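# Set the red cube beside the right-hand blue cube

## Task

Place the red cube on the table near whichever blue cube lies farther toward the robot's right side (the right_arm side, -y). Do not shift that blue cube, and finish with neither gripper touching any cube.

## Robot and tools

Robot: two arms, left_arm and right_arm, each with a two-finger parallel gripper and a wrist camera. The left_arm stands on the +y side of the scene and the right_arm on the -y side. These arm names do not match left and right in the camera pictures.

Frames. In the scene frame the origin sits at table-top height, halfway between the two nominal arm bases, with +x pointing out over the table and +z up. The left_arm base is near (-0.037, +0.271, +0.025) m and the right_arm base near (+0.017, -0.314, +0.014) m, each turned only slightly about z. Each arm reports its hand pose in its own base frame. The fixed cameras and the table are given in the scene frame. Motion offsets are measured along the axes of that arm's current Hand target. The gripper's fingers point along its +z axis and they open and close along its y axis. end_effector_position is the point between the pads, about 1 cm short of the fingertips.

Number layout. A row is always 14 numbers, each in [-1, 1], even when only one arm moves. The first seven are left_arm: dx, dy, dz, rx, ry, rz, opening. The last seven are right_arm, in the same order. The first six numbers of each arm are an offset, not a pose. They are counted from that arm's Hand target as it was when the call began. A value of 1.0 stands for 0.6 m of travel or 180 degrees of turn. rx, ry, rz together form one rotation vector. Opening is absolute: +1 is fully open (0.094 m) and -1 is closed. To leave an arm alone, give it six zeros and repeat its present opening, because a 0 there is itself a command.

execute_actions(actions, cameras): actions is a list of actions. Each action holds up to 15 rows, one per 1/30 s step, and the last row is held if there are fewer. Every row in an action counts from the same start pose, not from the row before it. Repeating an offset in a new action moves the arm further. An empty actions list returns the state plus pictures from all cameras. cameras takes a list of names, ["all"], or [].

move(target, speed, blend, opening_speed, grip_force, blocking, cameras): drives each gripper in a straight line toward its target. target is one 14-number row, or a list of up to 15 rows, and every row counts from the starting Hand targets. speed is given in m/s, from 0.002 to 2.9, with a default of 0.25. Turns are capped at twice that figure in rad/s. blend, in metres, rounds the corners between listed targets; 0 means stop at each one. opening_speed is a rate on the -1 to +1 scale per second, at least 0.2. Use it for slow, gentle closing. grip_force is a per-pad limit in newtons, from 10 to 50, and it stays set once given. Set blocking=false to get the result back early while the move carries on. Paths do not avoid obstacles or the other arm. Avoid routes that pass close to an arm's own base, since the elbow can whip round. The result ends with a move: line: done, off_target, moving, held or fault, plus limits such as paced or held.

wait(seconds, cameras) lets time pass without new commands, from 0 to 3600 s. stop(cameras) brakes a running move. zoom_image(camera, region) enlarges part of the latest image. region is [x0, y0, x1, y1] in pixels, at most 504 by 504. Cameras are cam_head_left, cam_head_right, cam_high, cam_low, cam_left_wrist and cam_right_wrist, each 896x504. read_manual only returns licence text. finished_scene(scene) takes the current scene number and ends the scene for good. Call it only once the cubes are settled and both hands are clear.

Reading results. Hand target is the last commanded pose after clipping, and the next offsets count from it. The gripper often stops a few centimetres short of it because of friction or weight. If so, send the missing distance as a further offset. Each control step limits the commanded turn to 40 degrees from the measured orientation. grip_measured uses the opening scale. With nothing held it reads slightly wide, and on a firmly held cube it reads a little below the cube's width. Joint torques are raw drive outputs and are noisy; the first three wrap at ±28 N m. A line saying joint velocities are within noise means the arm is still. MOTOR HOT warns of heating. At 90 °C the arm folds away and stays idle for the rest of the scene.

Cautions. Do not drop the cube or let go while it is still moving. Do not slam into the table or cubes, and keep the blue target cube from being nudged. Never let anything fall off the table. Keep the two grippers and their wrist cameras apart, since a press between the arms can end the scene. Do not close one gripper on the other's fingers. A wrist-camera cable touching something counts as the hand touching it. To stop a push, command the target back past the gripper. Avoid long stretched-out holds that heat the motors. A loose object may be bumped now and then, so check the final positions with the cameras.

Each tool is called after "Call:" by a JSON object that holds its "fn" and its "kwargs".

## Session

Call:
{"fn": "execute_actions", "kwargs": {"actions": []}}

Scene clock: 0.00 s.
left_arm: end_effector_position=(+0.4000, +0.0159, +0.0883) grip_measured=+1.000 end_effector_quat_wxyz=(+0.562, -0.040, +0.825, -0.028) | right_arm: end_effector_position=(+0.3989, -0.0155, +0.1137) grip_measured=+1.000 end_effector_quat_wxyz=(+0.591, +0.034, +0.805, -0.051)
Joint positions: left_arm=[0.065 1.559 0.387 0.796 0.061 -0.075 0.094] | right_arm=[0.024 1.492 0.378 0.809 0.146 0.002 0.094]
Joint velocities: within noise
Joint torques (N m): no reading
Heat: left arm: 27 °C; right arm: 23 °C.
Hand target: left_arm +0.4010, +0.0159, +0.0907; +0.564, -0.040, +0.824, -0.028 | right_arm +0.3987, -0.0156, +0.1129; +0.588, +0.034, +0.807, -0.051
Tool commands: left_gripper/opening=+1.0 right_gripper/opening=+1.0
camera_calibration:
cam_left_wrist: T_world_to_cam=[[0.10418, -0.99449, 0.01173, -0.01242], [-0.56293, -0.06869, -0.82364, 0.33917], [0.81991, 0.0792, -0.56698, -0.17836]] pos_world=[0.33846, 0.02507, 0.17837]
cam_right_wrist: T_world_to_cam=[[-0.07554, -0.99691, 0.02156, 0.0181], [-0.50031, 0.01919, -0.86563, 0.33733], [0.86254, -0.07617, -0.50022, -0.1869]] pos_world=[0.33135, -0.00267, 0.19812]

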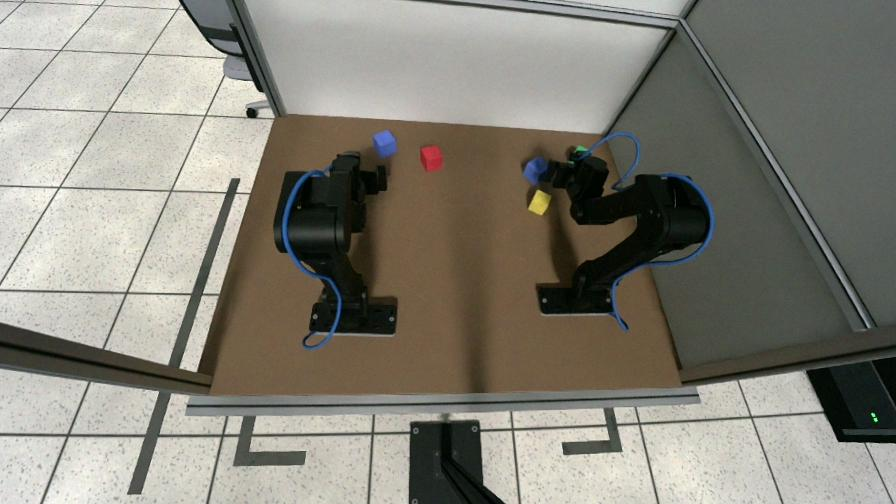

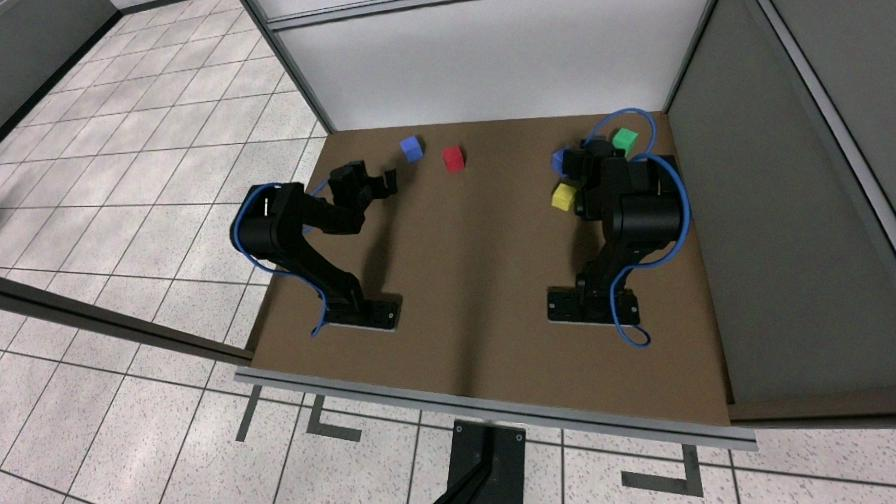

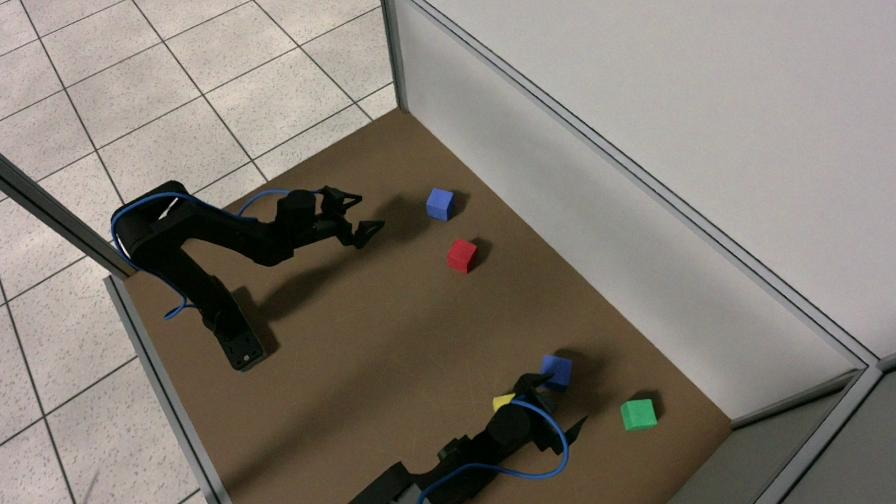

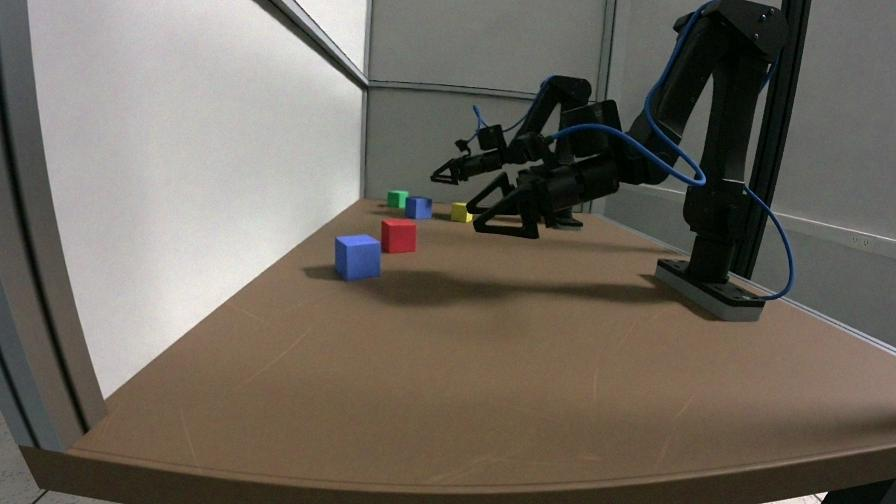

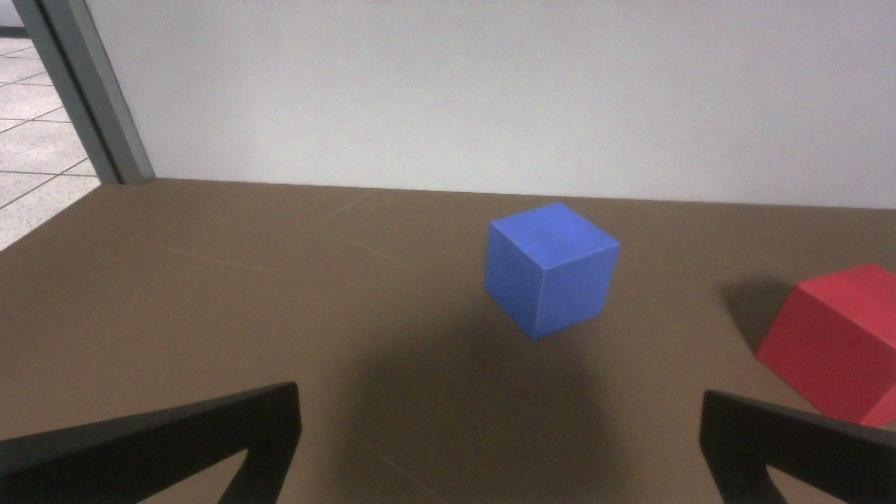

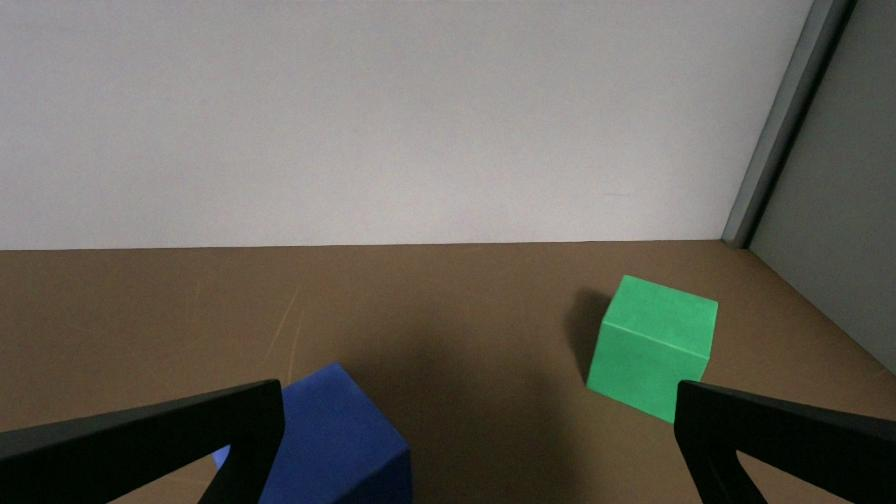

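Call:
{"fn": "move", "kwargs": {"target": [0,0,0,0,0,0,1,-0.0245,0.6757,0.0535,-0.1516,0.1981,-0.095,1], "speed": 0.6, "cameras": ["cam_right_wrist","cam_head_right"]}}

Scene clock: 56.80 s.
left_arm: end_effector_position=(+0.4000, +0.0159, +0.0883) grip_measured=+1.000 end_effector_quat_wxyz=(+0.562, -0.040, +0.825, -0.028) | right_arm: end_effector_position=(+0.4766, +0.3851, +0.1087) grip_measured=+1.000 end_effector_quat_wxyz=(+0.304, -0.222, +0.924, +0.065)
Joint positions: left_arm=[0.065 1.559 0.387 0.796 0.061 -0.075 0.094] | right_arm=[0.726 2.416 2.246 -0.786 0.164 0.203 0.094]
Joint torques (N m): left_arm=[0.06 -6.01 5.09 1.82 -0.01 0.02] | right_arm=[-0.79 -12.37 8.76 0.95 0.03 0.31]
Heat: left arm: 29 °C; right arm: 29 °C.
Hand target: left_arm +0.4010, +0.0159, +0.0907; +0.564, -0.040, +0.824, -0.028 | right_arm +0.4806, +0.3826, +0.0996; +0.294, -0.206, +0.931, +0.064
Off the commanded pose: left_arm 0.003 m, 0 deg | right_arm 0.010 m, 2 deg.
move: done
cam_right_wrist: T_world_to_cam=[[0.46728, -0.88373, -0.02593, 0.12634], [-0.81485, -0.41911, -0.40046, 0.63232], [0.34303, 0.20825, -0.91595, -0.04278]] pos_world=[0.47088, 0.38557, 0.2173]
Images, in order (width x height): cam_head_right 896x504, cam_right_wrist 896x504.

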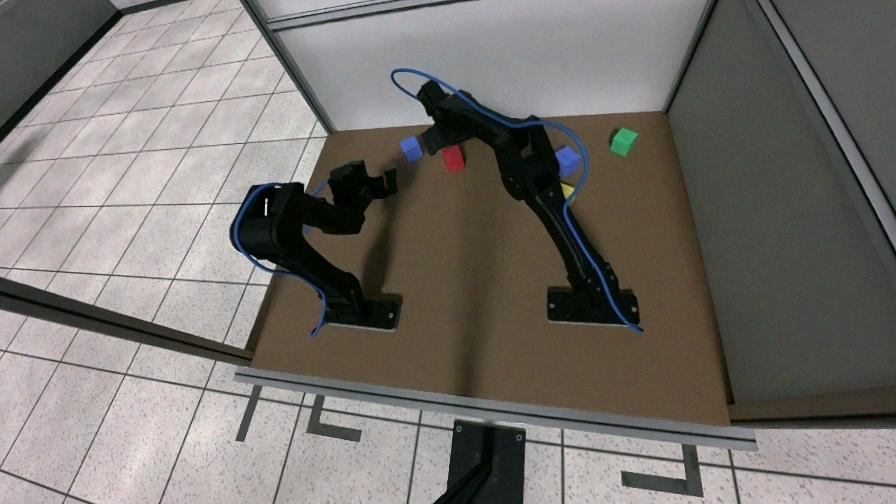

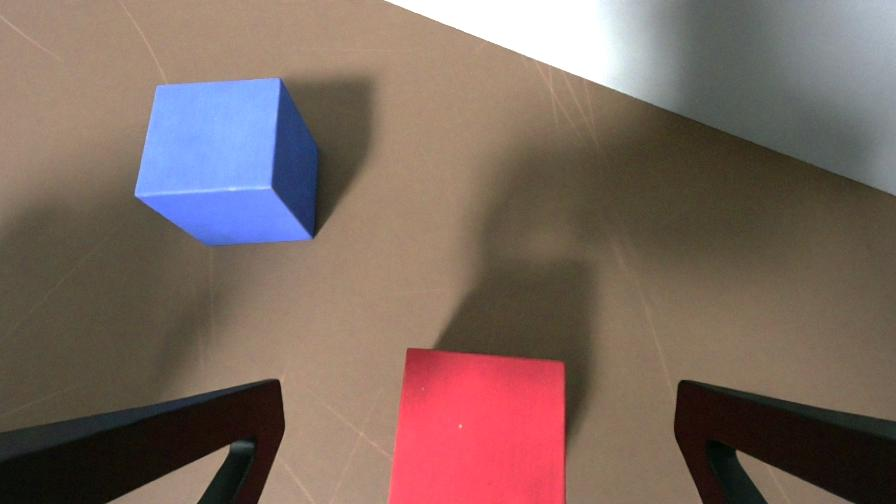

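Call:
{"fn": "move", "kwargs": {"target": [0,0,0,0,0,0,1,0.0689,0,0.0982,0,0,0,1], "speed": 0.2, "cameras": ["cam_right_wrist","cam_low","cam_high"]}}

Scene clock: 74.57 s.
left_arm: end_effector_position=(+0.4000, +0.0159, +0.0883) grip_measured=+1.000 end_effector_quat_wxyz=(+0.562, -0.040, +0.825, -0.028) | right_arm: end_effector_position=(+0.4802, +0.3885, +0.0475) grip_measured=+1.000 end_effector_quat_wxyz=(+0.308, -0.220, +0.923, +0.068)
Joint positions: left_arm=[0.065 1.559 0.387 0.796 0.061 -0.075 0.094] | right_arm=[0.726 2.448 2.056 -0.557 0.163 0.205 0.094]
Joint torques (N m): left_arm=[0.08 -6.02 5.09 1.81 -0.01 0.02] | right_arm=[-0.72 -13.09 5.48 1.18 0.05 0.26]
Heat: left arm: 30 °C; right arm: 28 °C.
Hand target: left_arm +0.4010, +0.0159, +0.0907; +0.564, -0.040, +0.824, -0.028 | right_arm +0.4805, +0.3825, +0.0278; +0.294, -0.206, +0.931, +0.065
Off the commanded pose: left_arm 0.003 m, 0 deg | right_arm 0.021 m, 3 deg.
move: off_target (right_arm)
cam_right_wrist: T_world_to_cam=[[0.46647, -0.88404, -0.02958, 0.12674], [-0.81325, -0.41548, -0.40743, 0.61032], [0.34789, 0.21411, -0.91276, -0.1054]] pos_world=[0.47389, 0.38818, 0.15621]
Images, in order (width x height): cam_high 896x504, cam_low 896x504, cam_right_wrist 896x504.

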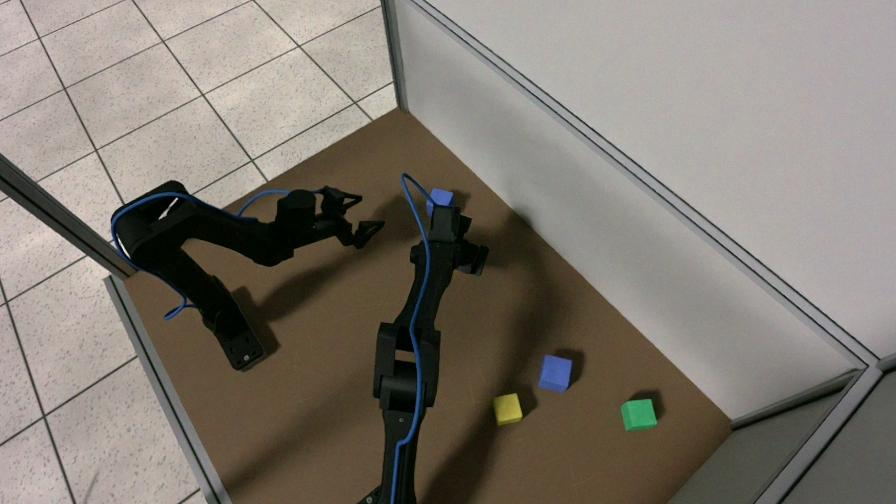

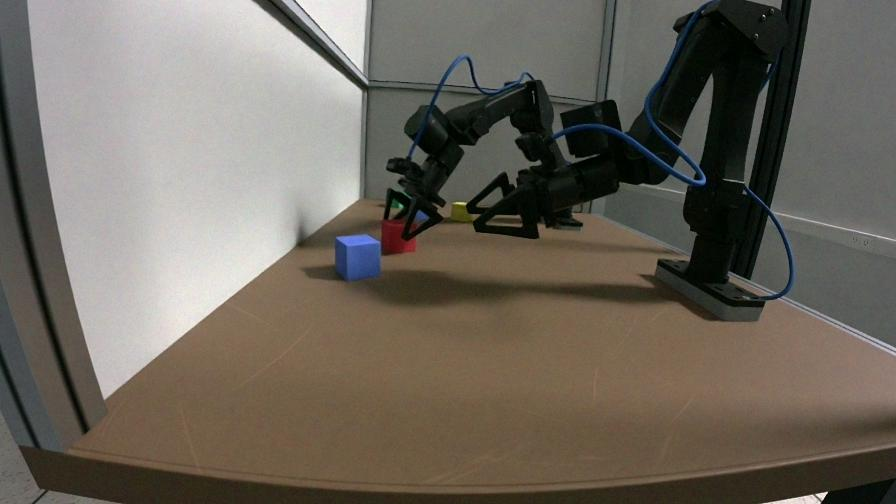

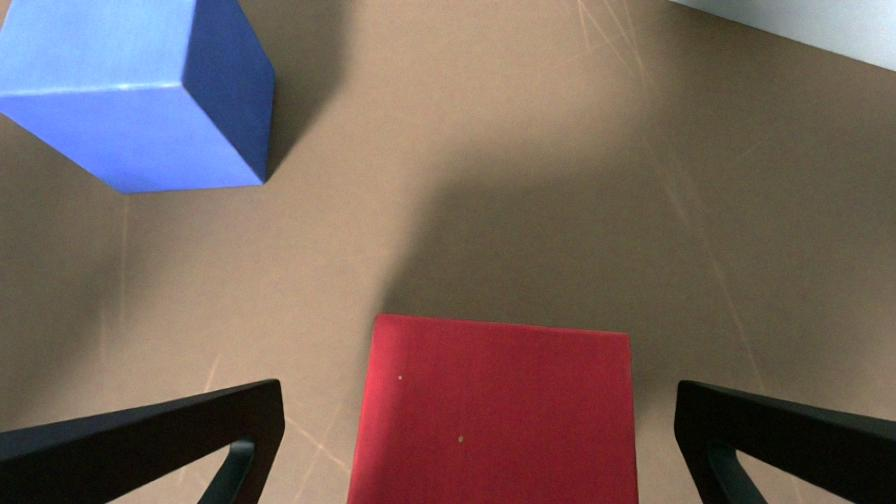

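Call:
{"fn": "move", "kwargs": {"target": [[0,0,0,0,0,0,1,0.0137,-0.0083,0.0108,0,0,0,1],[0,0,0,0,0,0,1,0.0137,-0.0083,0.0108,0,0,0,-0.1],[0,0,0,0,0,0,1,-0.0533,-0.0083,-0.0847,0,0,0,-0.1]], "speed": [0.1,0.1,0.2], "grip_force": 40, "cameras": ["cam_right_wrist","cam_low"]}}

Scene clock: 86.13 s.
left_arm: end_effector_position=(+0.4000, +0.0159, +0.0883) grip_measured=+1.000 end_effector_quat_wxyz=(+0.562, -0.040, +0.825, -0.028) | right_arm: end_effector_position=(+0.4733, +0.3735, +0.0582) grip_measured=+0.123 end_effector_quat_wxyz=(+0.273, -0.222, +0.935, +0.048)
Joint positions: left_arm=[0.065 1.559 0.387 0.796 0.061 -0.075 0.094] | right_arm=[0.714 2.448 2.144 -0.727 0.161 0.205 0.053]
Joint torques (N m): left_arm=[0.08 -6.01 5.09 1.82 -0.01 0.02] | right_arm=[-0.38 -18.14 8.98 0.84 0.03 0.21]
Heat: left arm: 30 °C; right arm: 34 °C.
Hand target: left_arm +0.4010, +0.0159, +0.0907; +0.564, -0.040, +0.824, -0.028 | right_arm +0.4799, +0.3768, +0.0878; +0.294, -0.206, +0.931, +0.065
Off the commanded pose: left_arm 0.003 m, 0 deg | right_arm 0.030 m, 4 deg.
grip_force (N): 40, 40
move: off_target (right_arm); target 2's new opening was sent with right_arm's hand 0.017 m and 2 deg from that target
cam_right_wrist: T_world_to_cam=[[0.45598, -0.88992, -0.01135, 0.12323], [-0.84104, -0.4267, -0.33253, 0.61579], [0.29108, 0.16117, -0.94302, -0.04164]] pos_world=[0.47383, 0.37913, 0.1669]
Images, in order (width x height): cam_low 896x504, cam_right_wrist 896x504.

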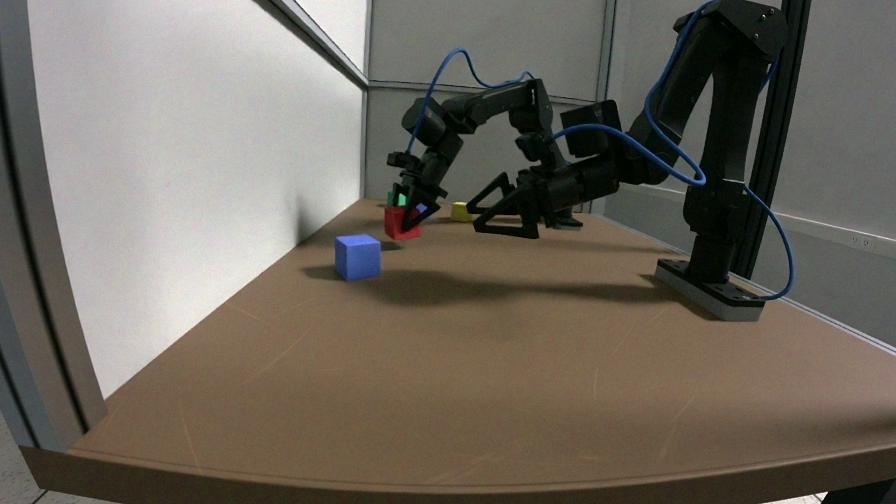

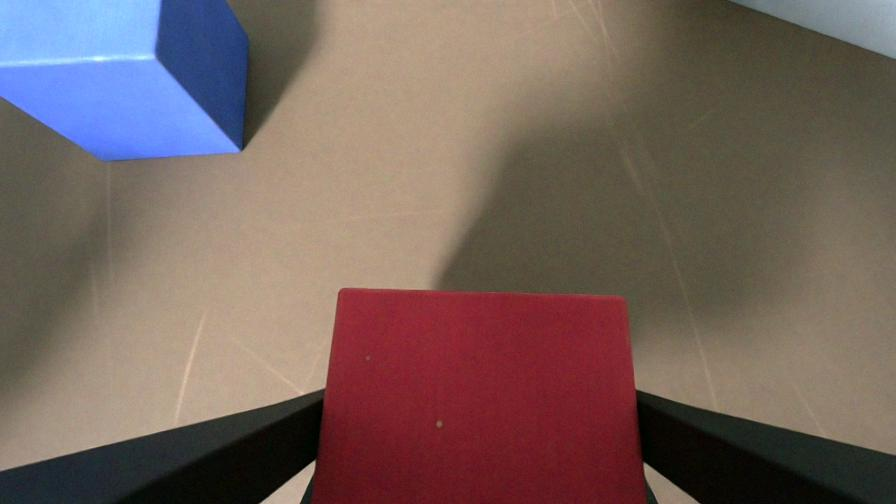

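Call:
{"fn": "move", "kwargs": {"target": [0,0,0,0,0,0,1,0.1973,-0.3153,-0.1628,0.0319,0,0.0454,-0.1], "speed": 0.4, "cameras": ["cam_right_wrist","cam_low","cam_high","cam_head_right"]}}

Scene clock: 96.70 s.
left_arm: end_effector_position=(+0.4000, +0.0159, +0.0883) grip_measured=+1.000 end_effector_quat_wxyz=(+0.562, -0.040, +0.825, -0.028) | right_arm: end_effector_position=(+0.4206, +0.1422, +0.0906) grip_measured=+0.123 end_effector_quat_wxyz=(+0.283, -0.125, +0.950, +0.033)
Joint positions: left_arm=[0.065 1.559 0.387 0.796 0.061 -0.075 0.094] | right_arm=[0.346 1.753 1.2 -0.444 0.055 0.068 0.053]
Joint torques (N m): left_arm=[0.06 -6.01 5.11 1.82 0 0.02] | right_arm=[-0.65 -12.11 5.03 1.28 -0.08 -0.04]
Heat: left arm: 31 °C; right arm: 41 °C.
Hand target: left_arm +0.4010, +0.0159, +0.0907; +0.564, -0.040, +0.824, -0.028 | right_arm +0.4209, +0.1408, +0.1001; +0.298, -0.124, +0.946, +0.039
Off the commanded pose: left_arm 0.003 m, 0 deg | right_arm 0.010 m, 2 deg.
grip_force (N): 40, 40
move: done
cam_right_wrist: T_world_to_cam=[[0.27347, -0.96134, -0.03236, 0.03058], [-0.90455, -0.24558, -0.34854, 0.48589], [0.32711, 0.12459, -0.93673, 0.03104]] pos_world=[0.421, 0.14485, 0.19942]
Images, in order (width x height): cam_head_right 896x504, cam_high 896x504, cam_low 896x504, cam_right_wrist 896x504.

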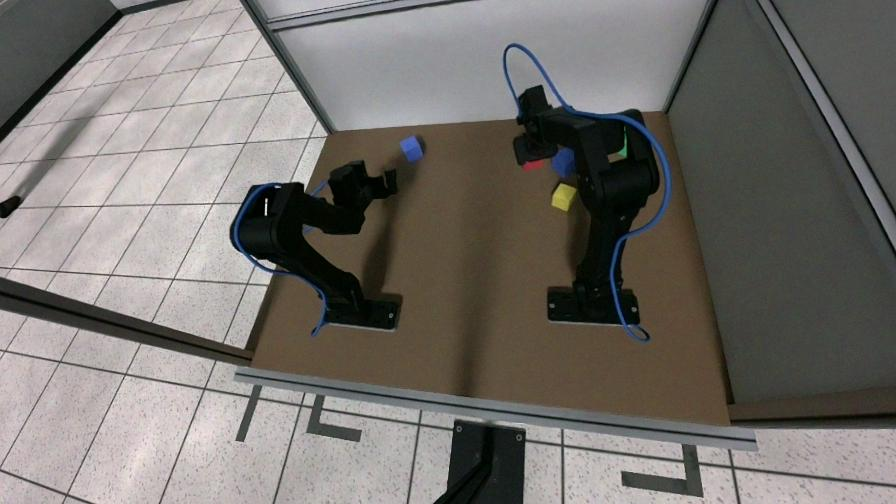

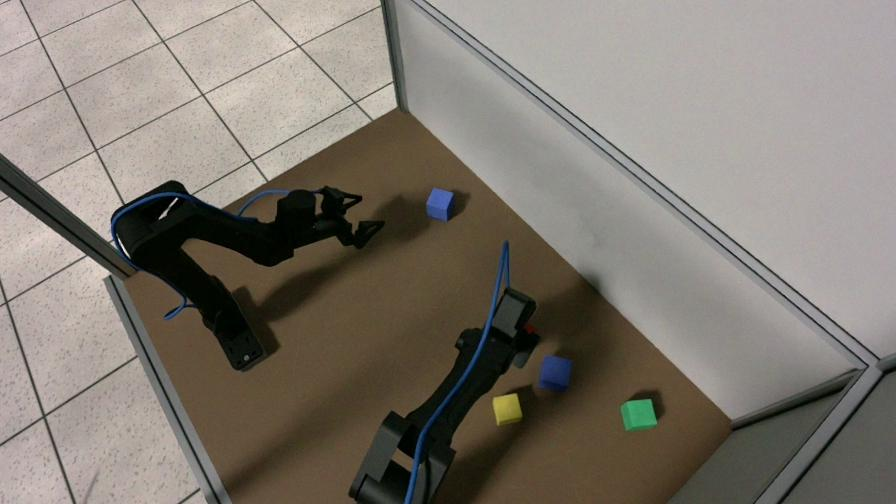

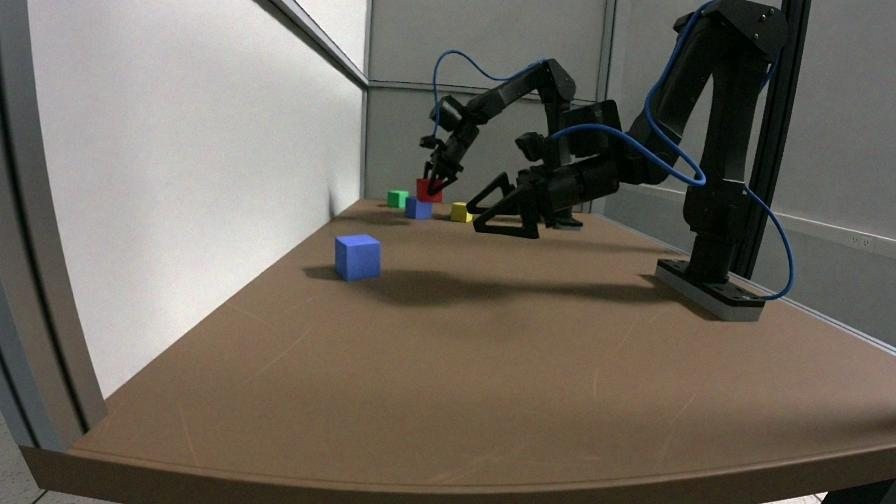

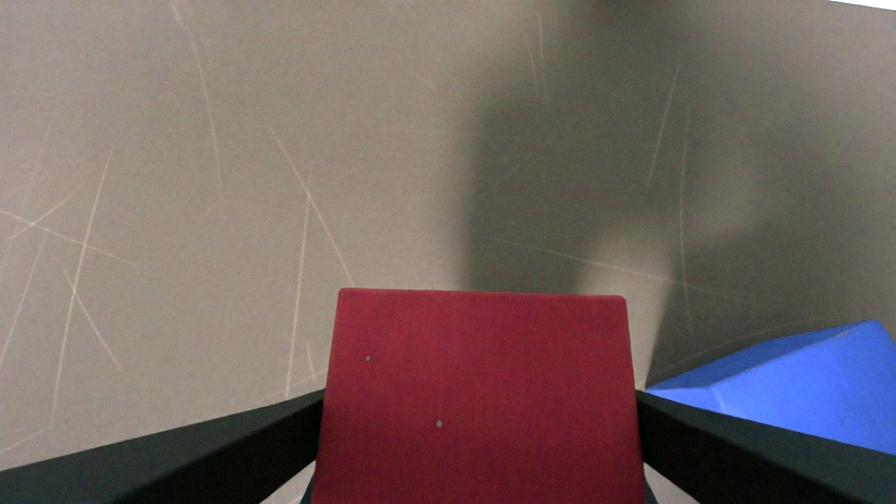

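Call:
{"fn": "move", "kwargs": {"target": [0,0,0,0,0,0,1,0.0685,-0.029,0.0905,0,-0.014,0,-0.1], "speed": 0.15, "cameras": ["cam_right_wrist","cam_low"]}}

Call:
{"fn": "zoom_image", "kwargs": {"camera": "cam_low", "region": [350, 140, 500, 240]}}

Scene clock: 113.50 s.
left_arm: end_effector_position=(+0.4000, +0.0159, +0.0883) grip_measured=+1.000 end_effector_quat_wxyz=(+0.562, -0.040, +0.825, -0.028) | right_arm: end_effector_position=(+0.4255, +0.1249, +0.0424) grip_measured=+0.123 end_effector_quat_wxyz=(+0.325, -0.121, +0.937, +0.040)
Joint positions: left_arm=[0.065 1.559 0.387 0.796 0.061 -0.075 0.094] | right_arm=[0.294 1.788 0.973 -0.09 0.026 0.028 0.053]
Joint torques (N m): left_arm=[0.06 -6.01 5.08 1.82 0 0.02] | right_arm=[-0.44 -7.36 4.46 1.41 -0.11 -0.07]
Heat: left arm: 31 °C; right arm: 40 °C.
Hand target: left_arm +0.4010, +0.0159, +0.0907; +0.564, -0.040, +0.824, -0.028 | right_arm +0.4229, +0.1234, +0.0321; +0.319, -0.123, +0.939, +0.041
Off the commanded pose: left_arm 0.003 m, 0 deg | right_arm 0.011 m, 1 deg.
grip_force (N): 40, 40
move: off_target (right_arm)
cam_right_wrist: T_world_to_cam=[[0.27303, -0.96132, -0.03638, 0.01139], [-0.87208, -0.23137, -0.43123, 0.45726], [0.40613, 0.14946, -0.90151, -0.05179]] pos_world=[0.41669, 0.12449, 0.15091]
Images, in order (width x height): cam_low 896x504, cam_right_wrist 896x504.

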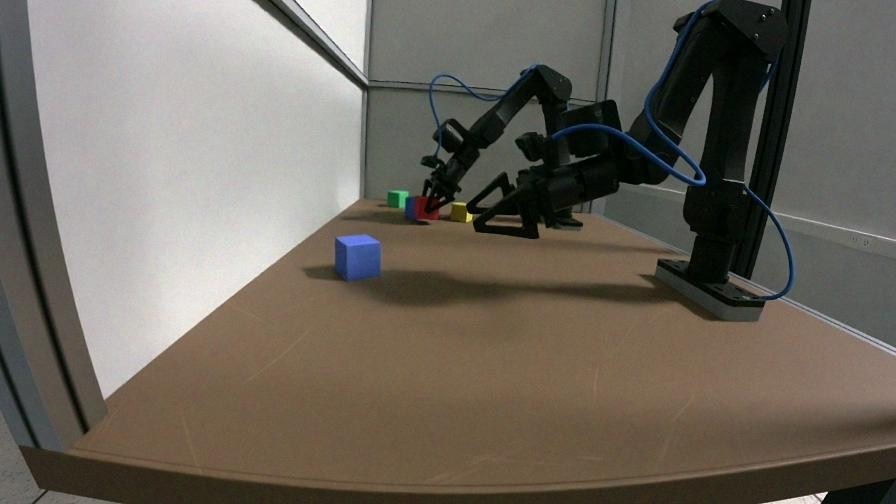

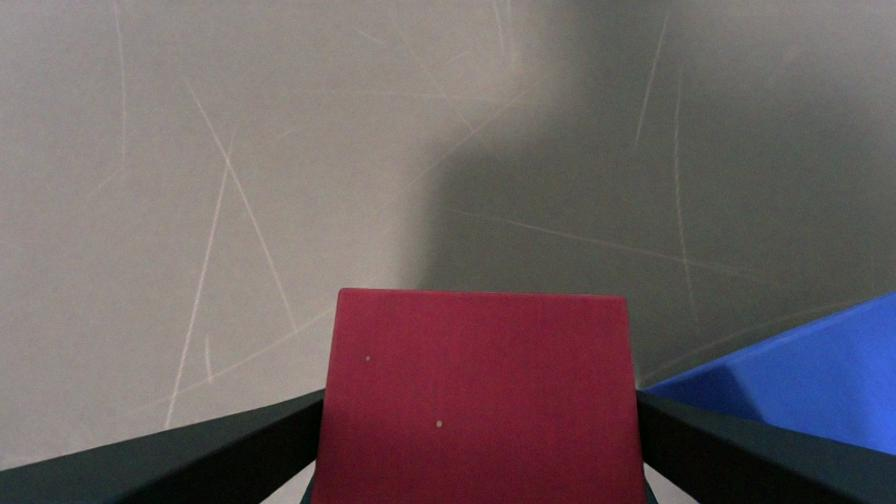

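Scaled by 3.360 from the camera's image (finer frame: 1280x720).

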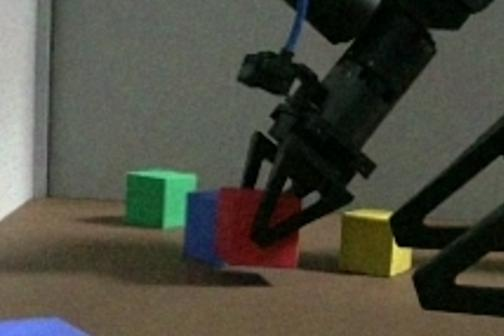

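Call:
{"fn": "move", "kwargs": {"target": [0,0,0,0,0,0,1,0.0163,0,0.0232,0,0,0,-0.1], "speed": 0.05, "cameras": ["cam_right_wrist","cam_low"]}}

Call:
{"fn": "zoom_image", "kwargs": {"camera": "cam_low", "region": [350, 140, 500, 240]}}

Scene clock: 119.87 s.
left_arm: end_effector_position=(+0.4000, +0.0159, +0.0883) grip_measured=+1.000 end_effector_quat_wxyz=(+0.562, -0.040, +0.825, -0.028) | right_arm: end_effector_position=(+0.4277, +0.1258, +0.0275) grip_measured=+0.122 end_effector_quat_wxyz=(+0.328, -0.121, +0.936, +0.041)
Joint positions: left_arm=[0.065 1.559 0.387 0.796 0.061 -0.075 0.094] | right_arm=[0.294 1.828 0.948 -0.017 0.026 0.027 0.053]
Joint torques (N m): left_arm=[0.06 -6.02 5.09 1.82 -0.01 0.02] | right_arm=[-0.54 -7.09 4.19 1.4 -0.14 -0.04]
Heat: left arm: 32 °C; right arm: 37 °C.
Hand target: left_arm +0.4010, +0.0159, +0.0907; +0.564, -0.040, +0.824, -0.028 | right_arm +0.4236, +0.1236, +0.0150; +0.319, -0.123, +0.939, +0.041
Off the commanded pose: left_arm 0.003 m, 0 deg | right_arm 0.013 m, 1 deg.
grip_force (N): 40, 40
move: off_target (right_arm)
cam_right_wrist: T_world_to_cam=[[0.27464, -0.96086, -0.03634, 0.01031], [-0.86877, -0.23176, -0.43764, 0.4517], [0.41209, 0.15177, -0.89841, -0.06917]] pos_world=[0.4181, 0.12509, 0.13591]
Images, in order (width x height): cam_low 896x504, cam_right_wrist 896x504.

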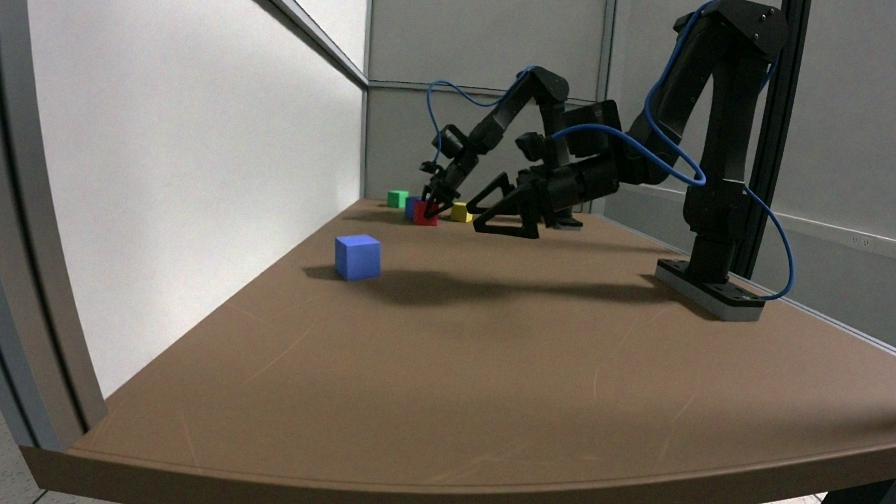

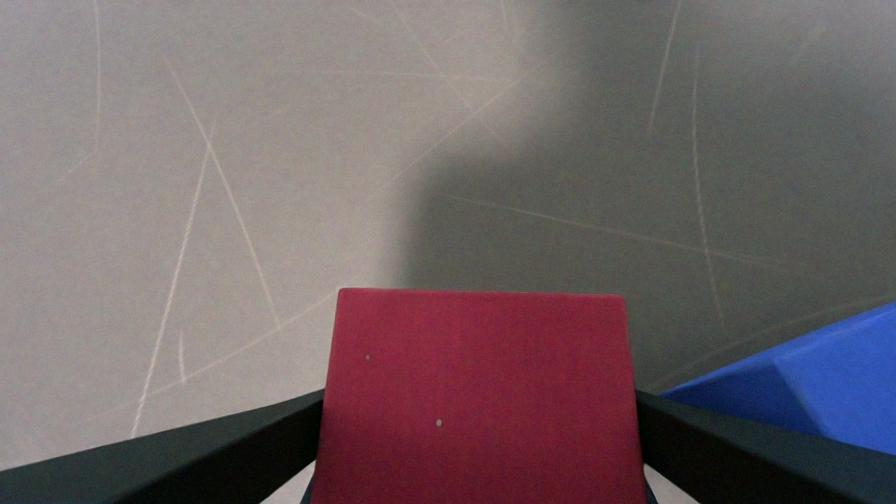

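Scaled by 3.360 from the camera's image (finer frame: 1280x720).

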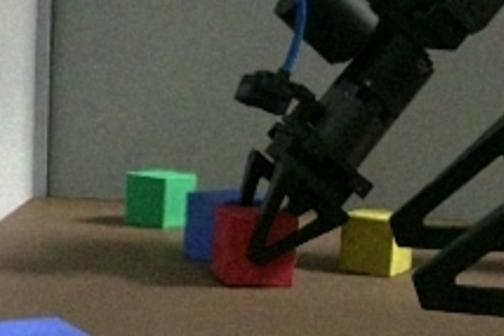

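Call:
{"fn": "move", "kwargs": {"target": [[0,0,0,0,0,0,1,0.0038,0,0.0055,0,0,0,-0.1],[0,0,0,0,0,0,1,0.0038,0,0.0055,0,0,0,0.4],[0,0,0,0,0,0,1,0,0,-0.2,0,0,0,0.4]], "speed": [0.03,0.1,0.15], "opening_speed": 0.8, "cameras": ["cam_right_wrist","cam_low","cam_high"]}}

Call:
{"fn": "zoom_image", "kwargs": {"camera": "cam_low", "region": [350, 140, 500, 240]}}

Scene clock: 128.63 s.
left_arm: end_effector_position=(+0.4000, +0.0159, +0.0883) grip_measured=+1.000 end_effector_quat_wxyz=(+0.562, -0.040, +0.825, -0.028) | right_arm: end_effector_position=(+0.3591, +0.1050, +0.1078) grip_measured=+0.398 end_effector_quat_wxyz=(+0.320, -0.122, +0.939, +0.039)
Joint positions: left_arm=[0.065 1.559 0.387 0.796 0.061 -0.075 0.094] | right_arm=[0.294 1.418 0.883 -0.379 0.026 0.026 0.066]
Joint torques (N m): left_arm=[0.06 -6.01 5.09 1.82 0 0.02] | right_arm=[0.23 -7.99 5.72 1 -0.07 -0.01]
Heat: left arm: 32 °C; right arm: 35 °C.
Hand target: left_arm +0.4010, +0.0159, +0.0907; +0.564, -0.040, +0.824, -0.028 | right_arm +0.3529, +0.1048, +0.1102; +0.319, -0.123, +0.939, +0.041
Off the commanded pose: left_arm 0.003 m, 0 deg | right_arm 0.007 m, 0 deg.
grip_force (N): 40, 40
move: done; target 2's new opening was sent with right_arm's hand 0.018 m and 2 deg from that target
cam_right_wrist: T_world_to_cam=[[0.27493, -0.96081, -0.03544, 0.01186], [-0.87538, -0.2349, -0.42254, 0.42358], [0.39765, 0.14719, -0.90565, 0.04087]] pos_world=[0.35128, 0.10488, 0.21641]
Images, in order (width x height): cam_high 896x504, cam_low 896x504, cam_right_wrist 896x504.

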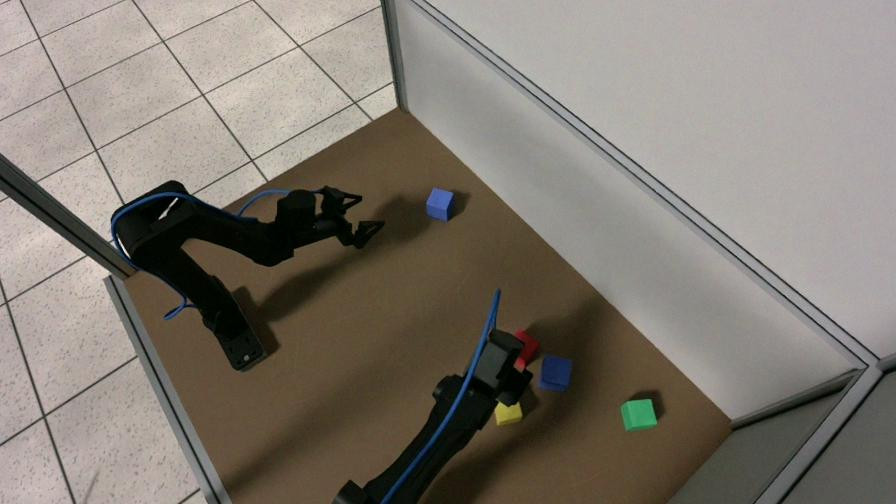

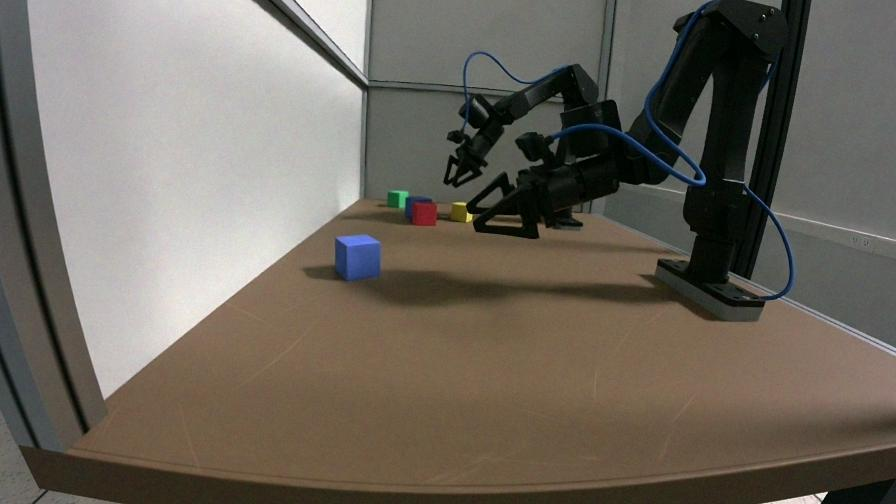

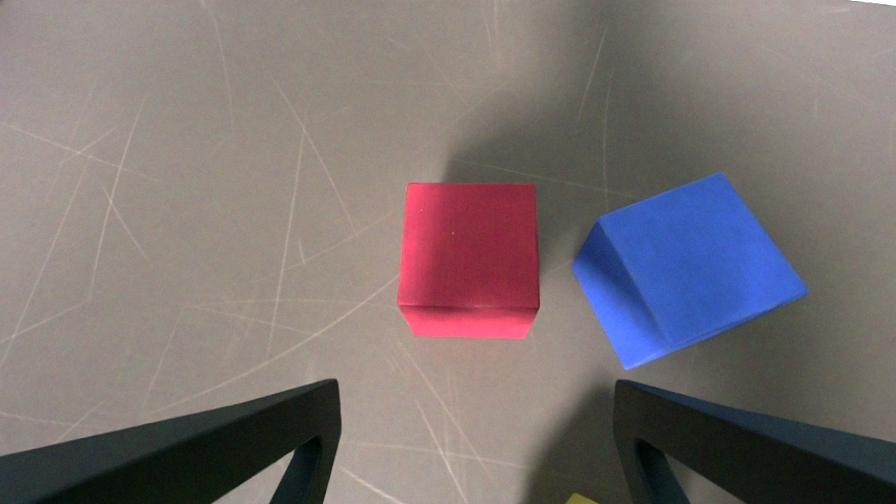

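Scaled by 3.360 from the camera's image (finer frame: 1280x720).

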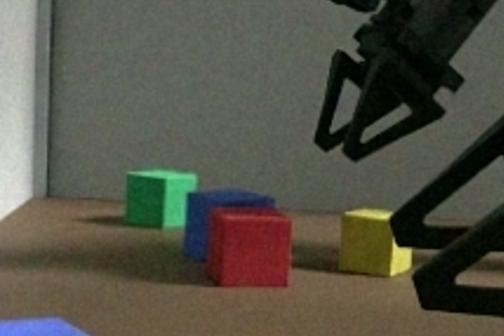

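Call:
{"fn": "finished_scene", "kwargs": {"scene": 3}}

The scene is finished: the task was done.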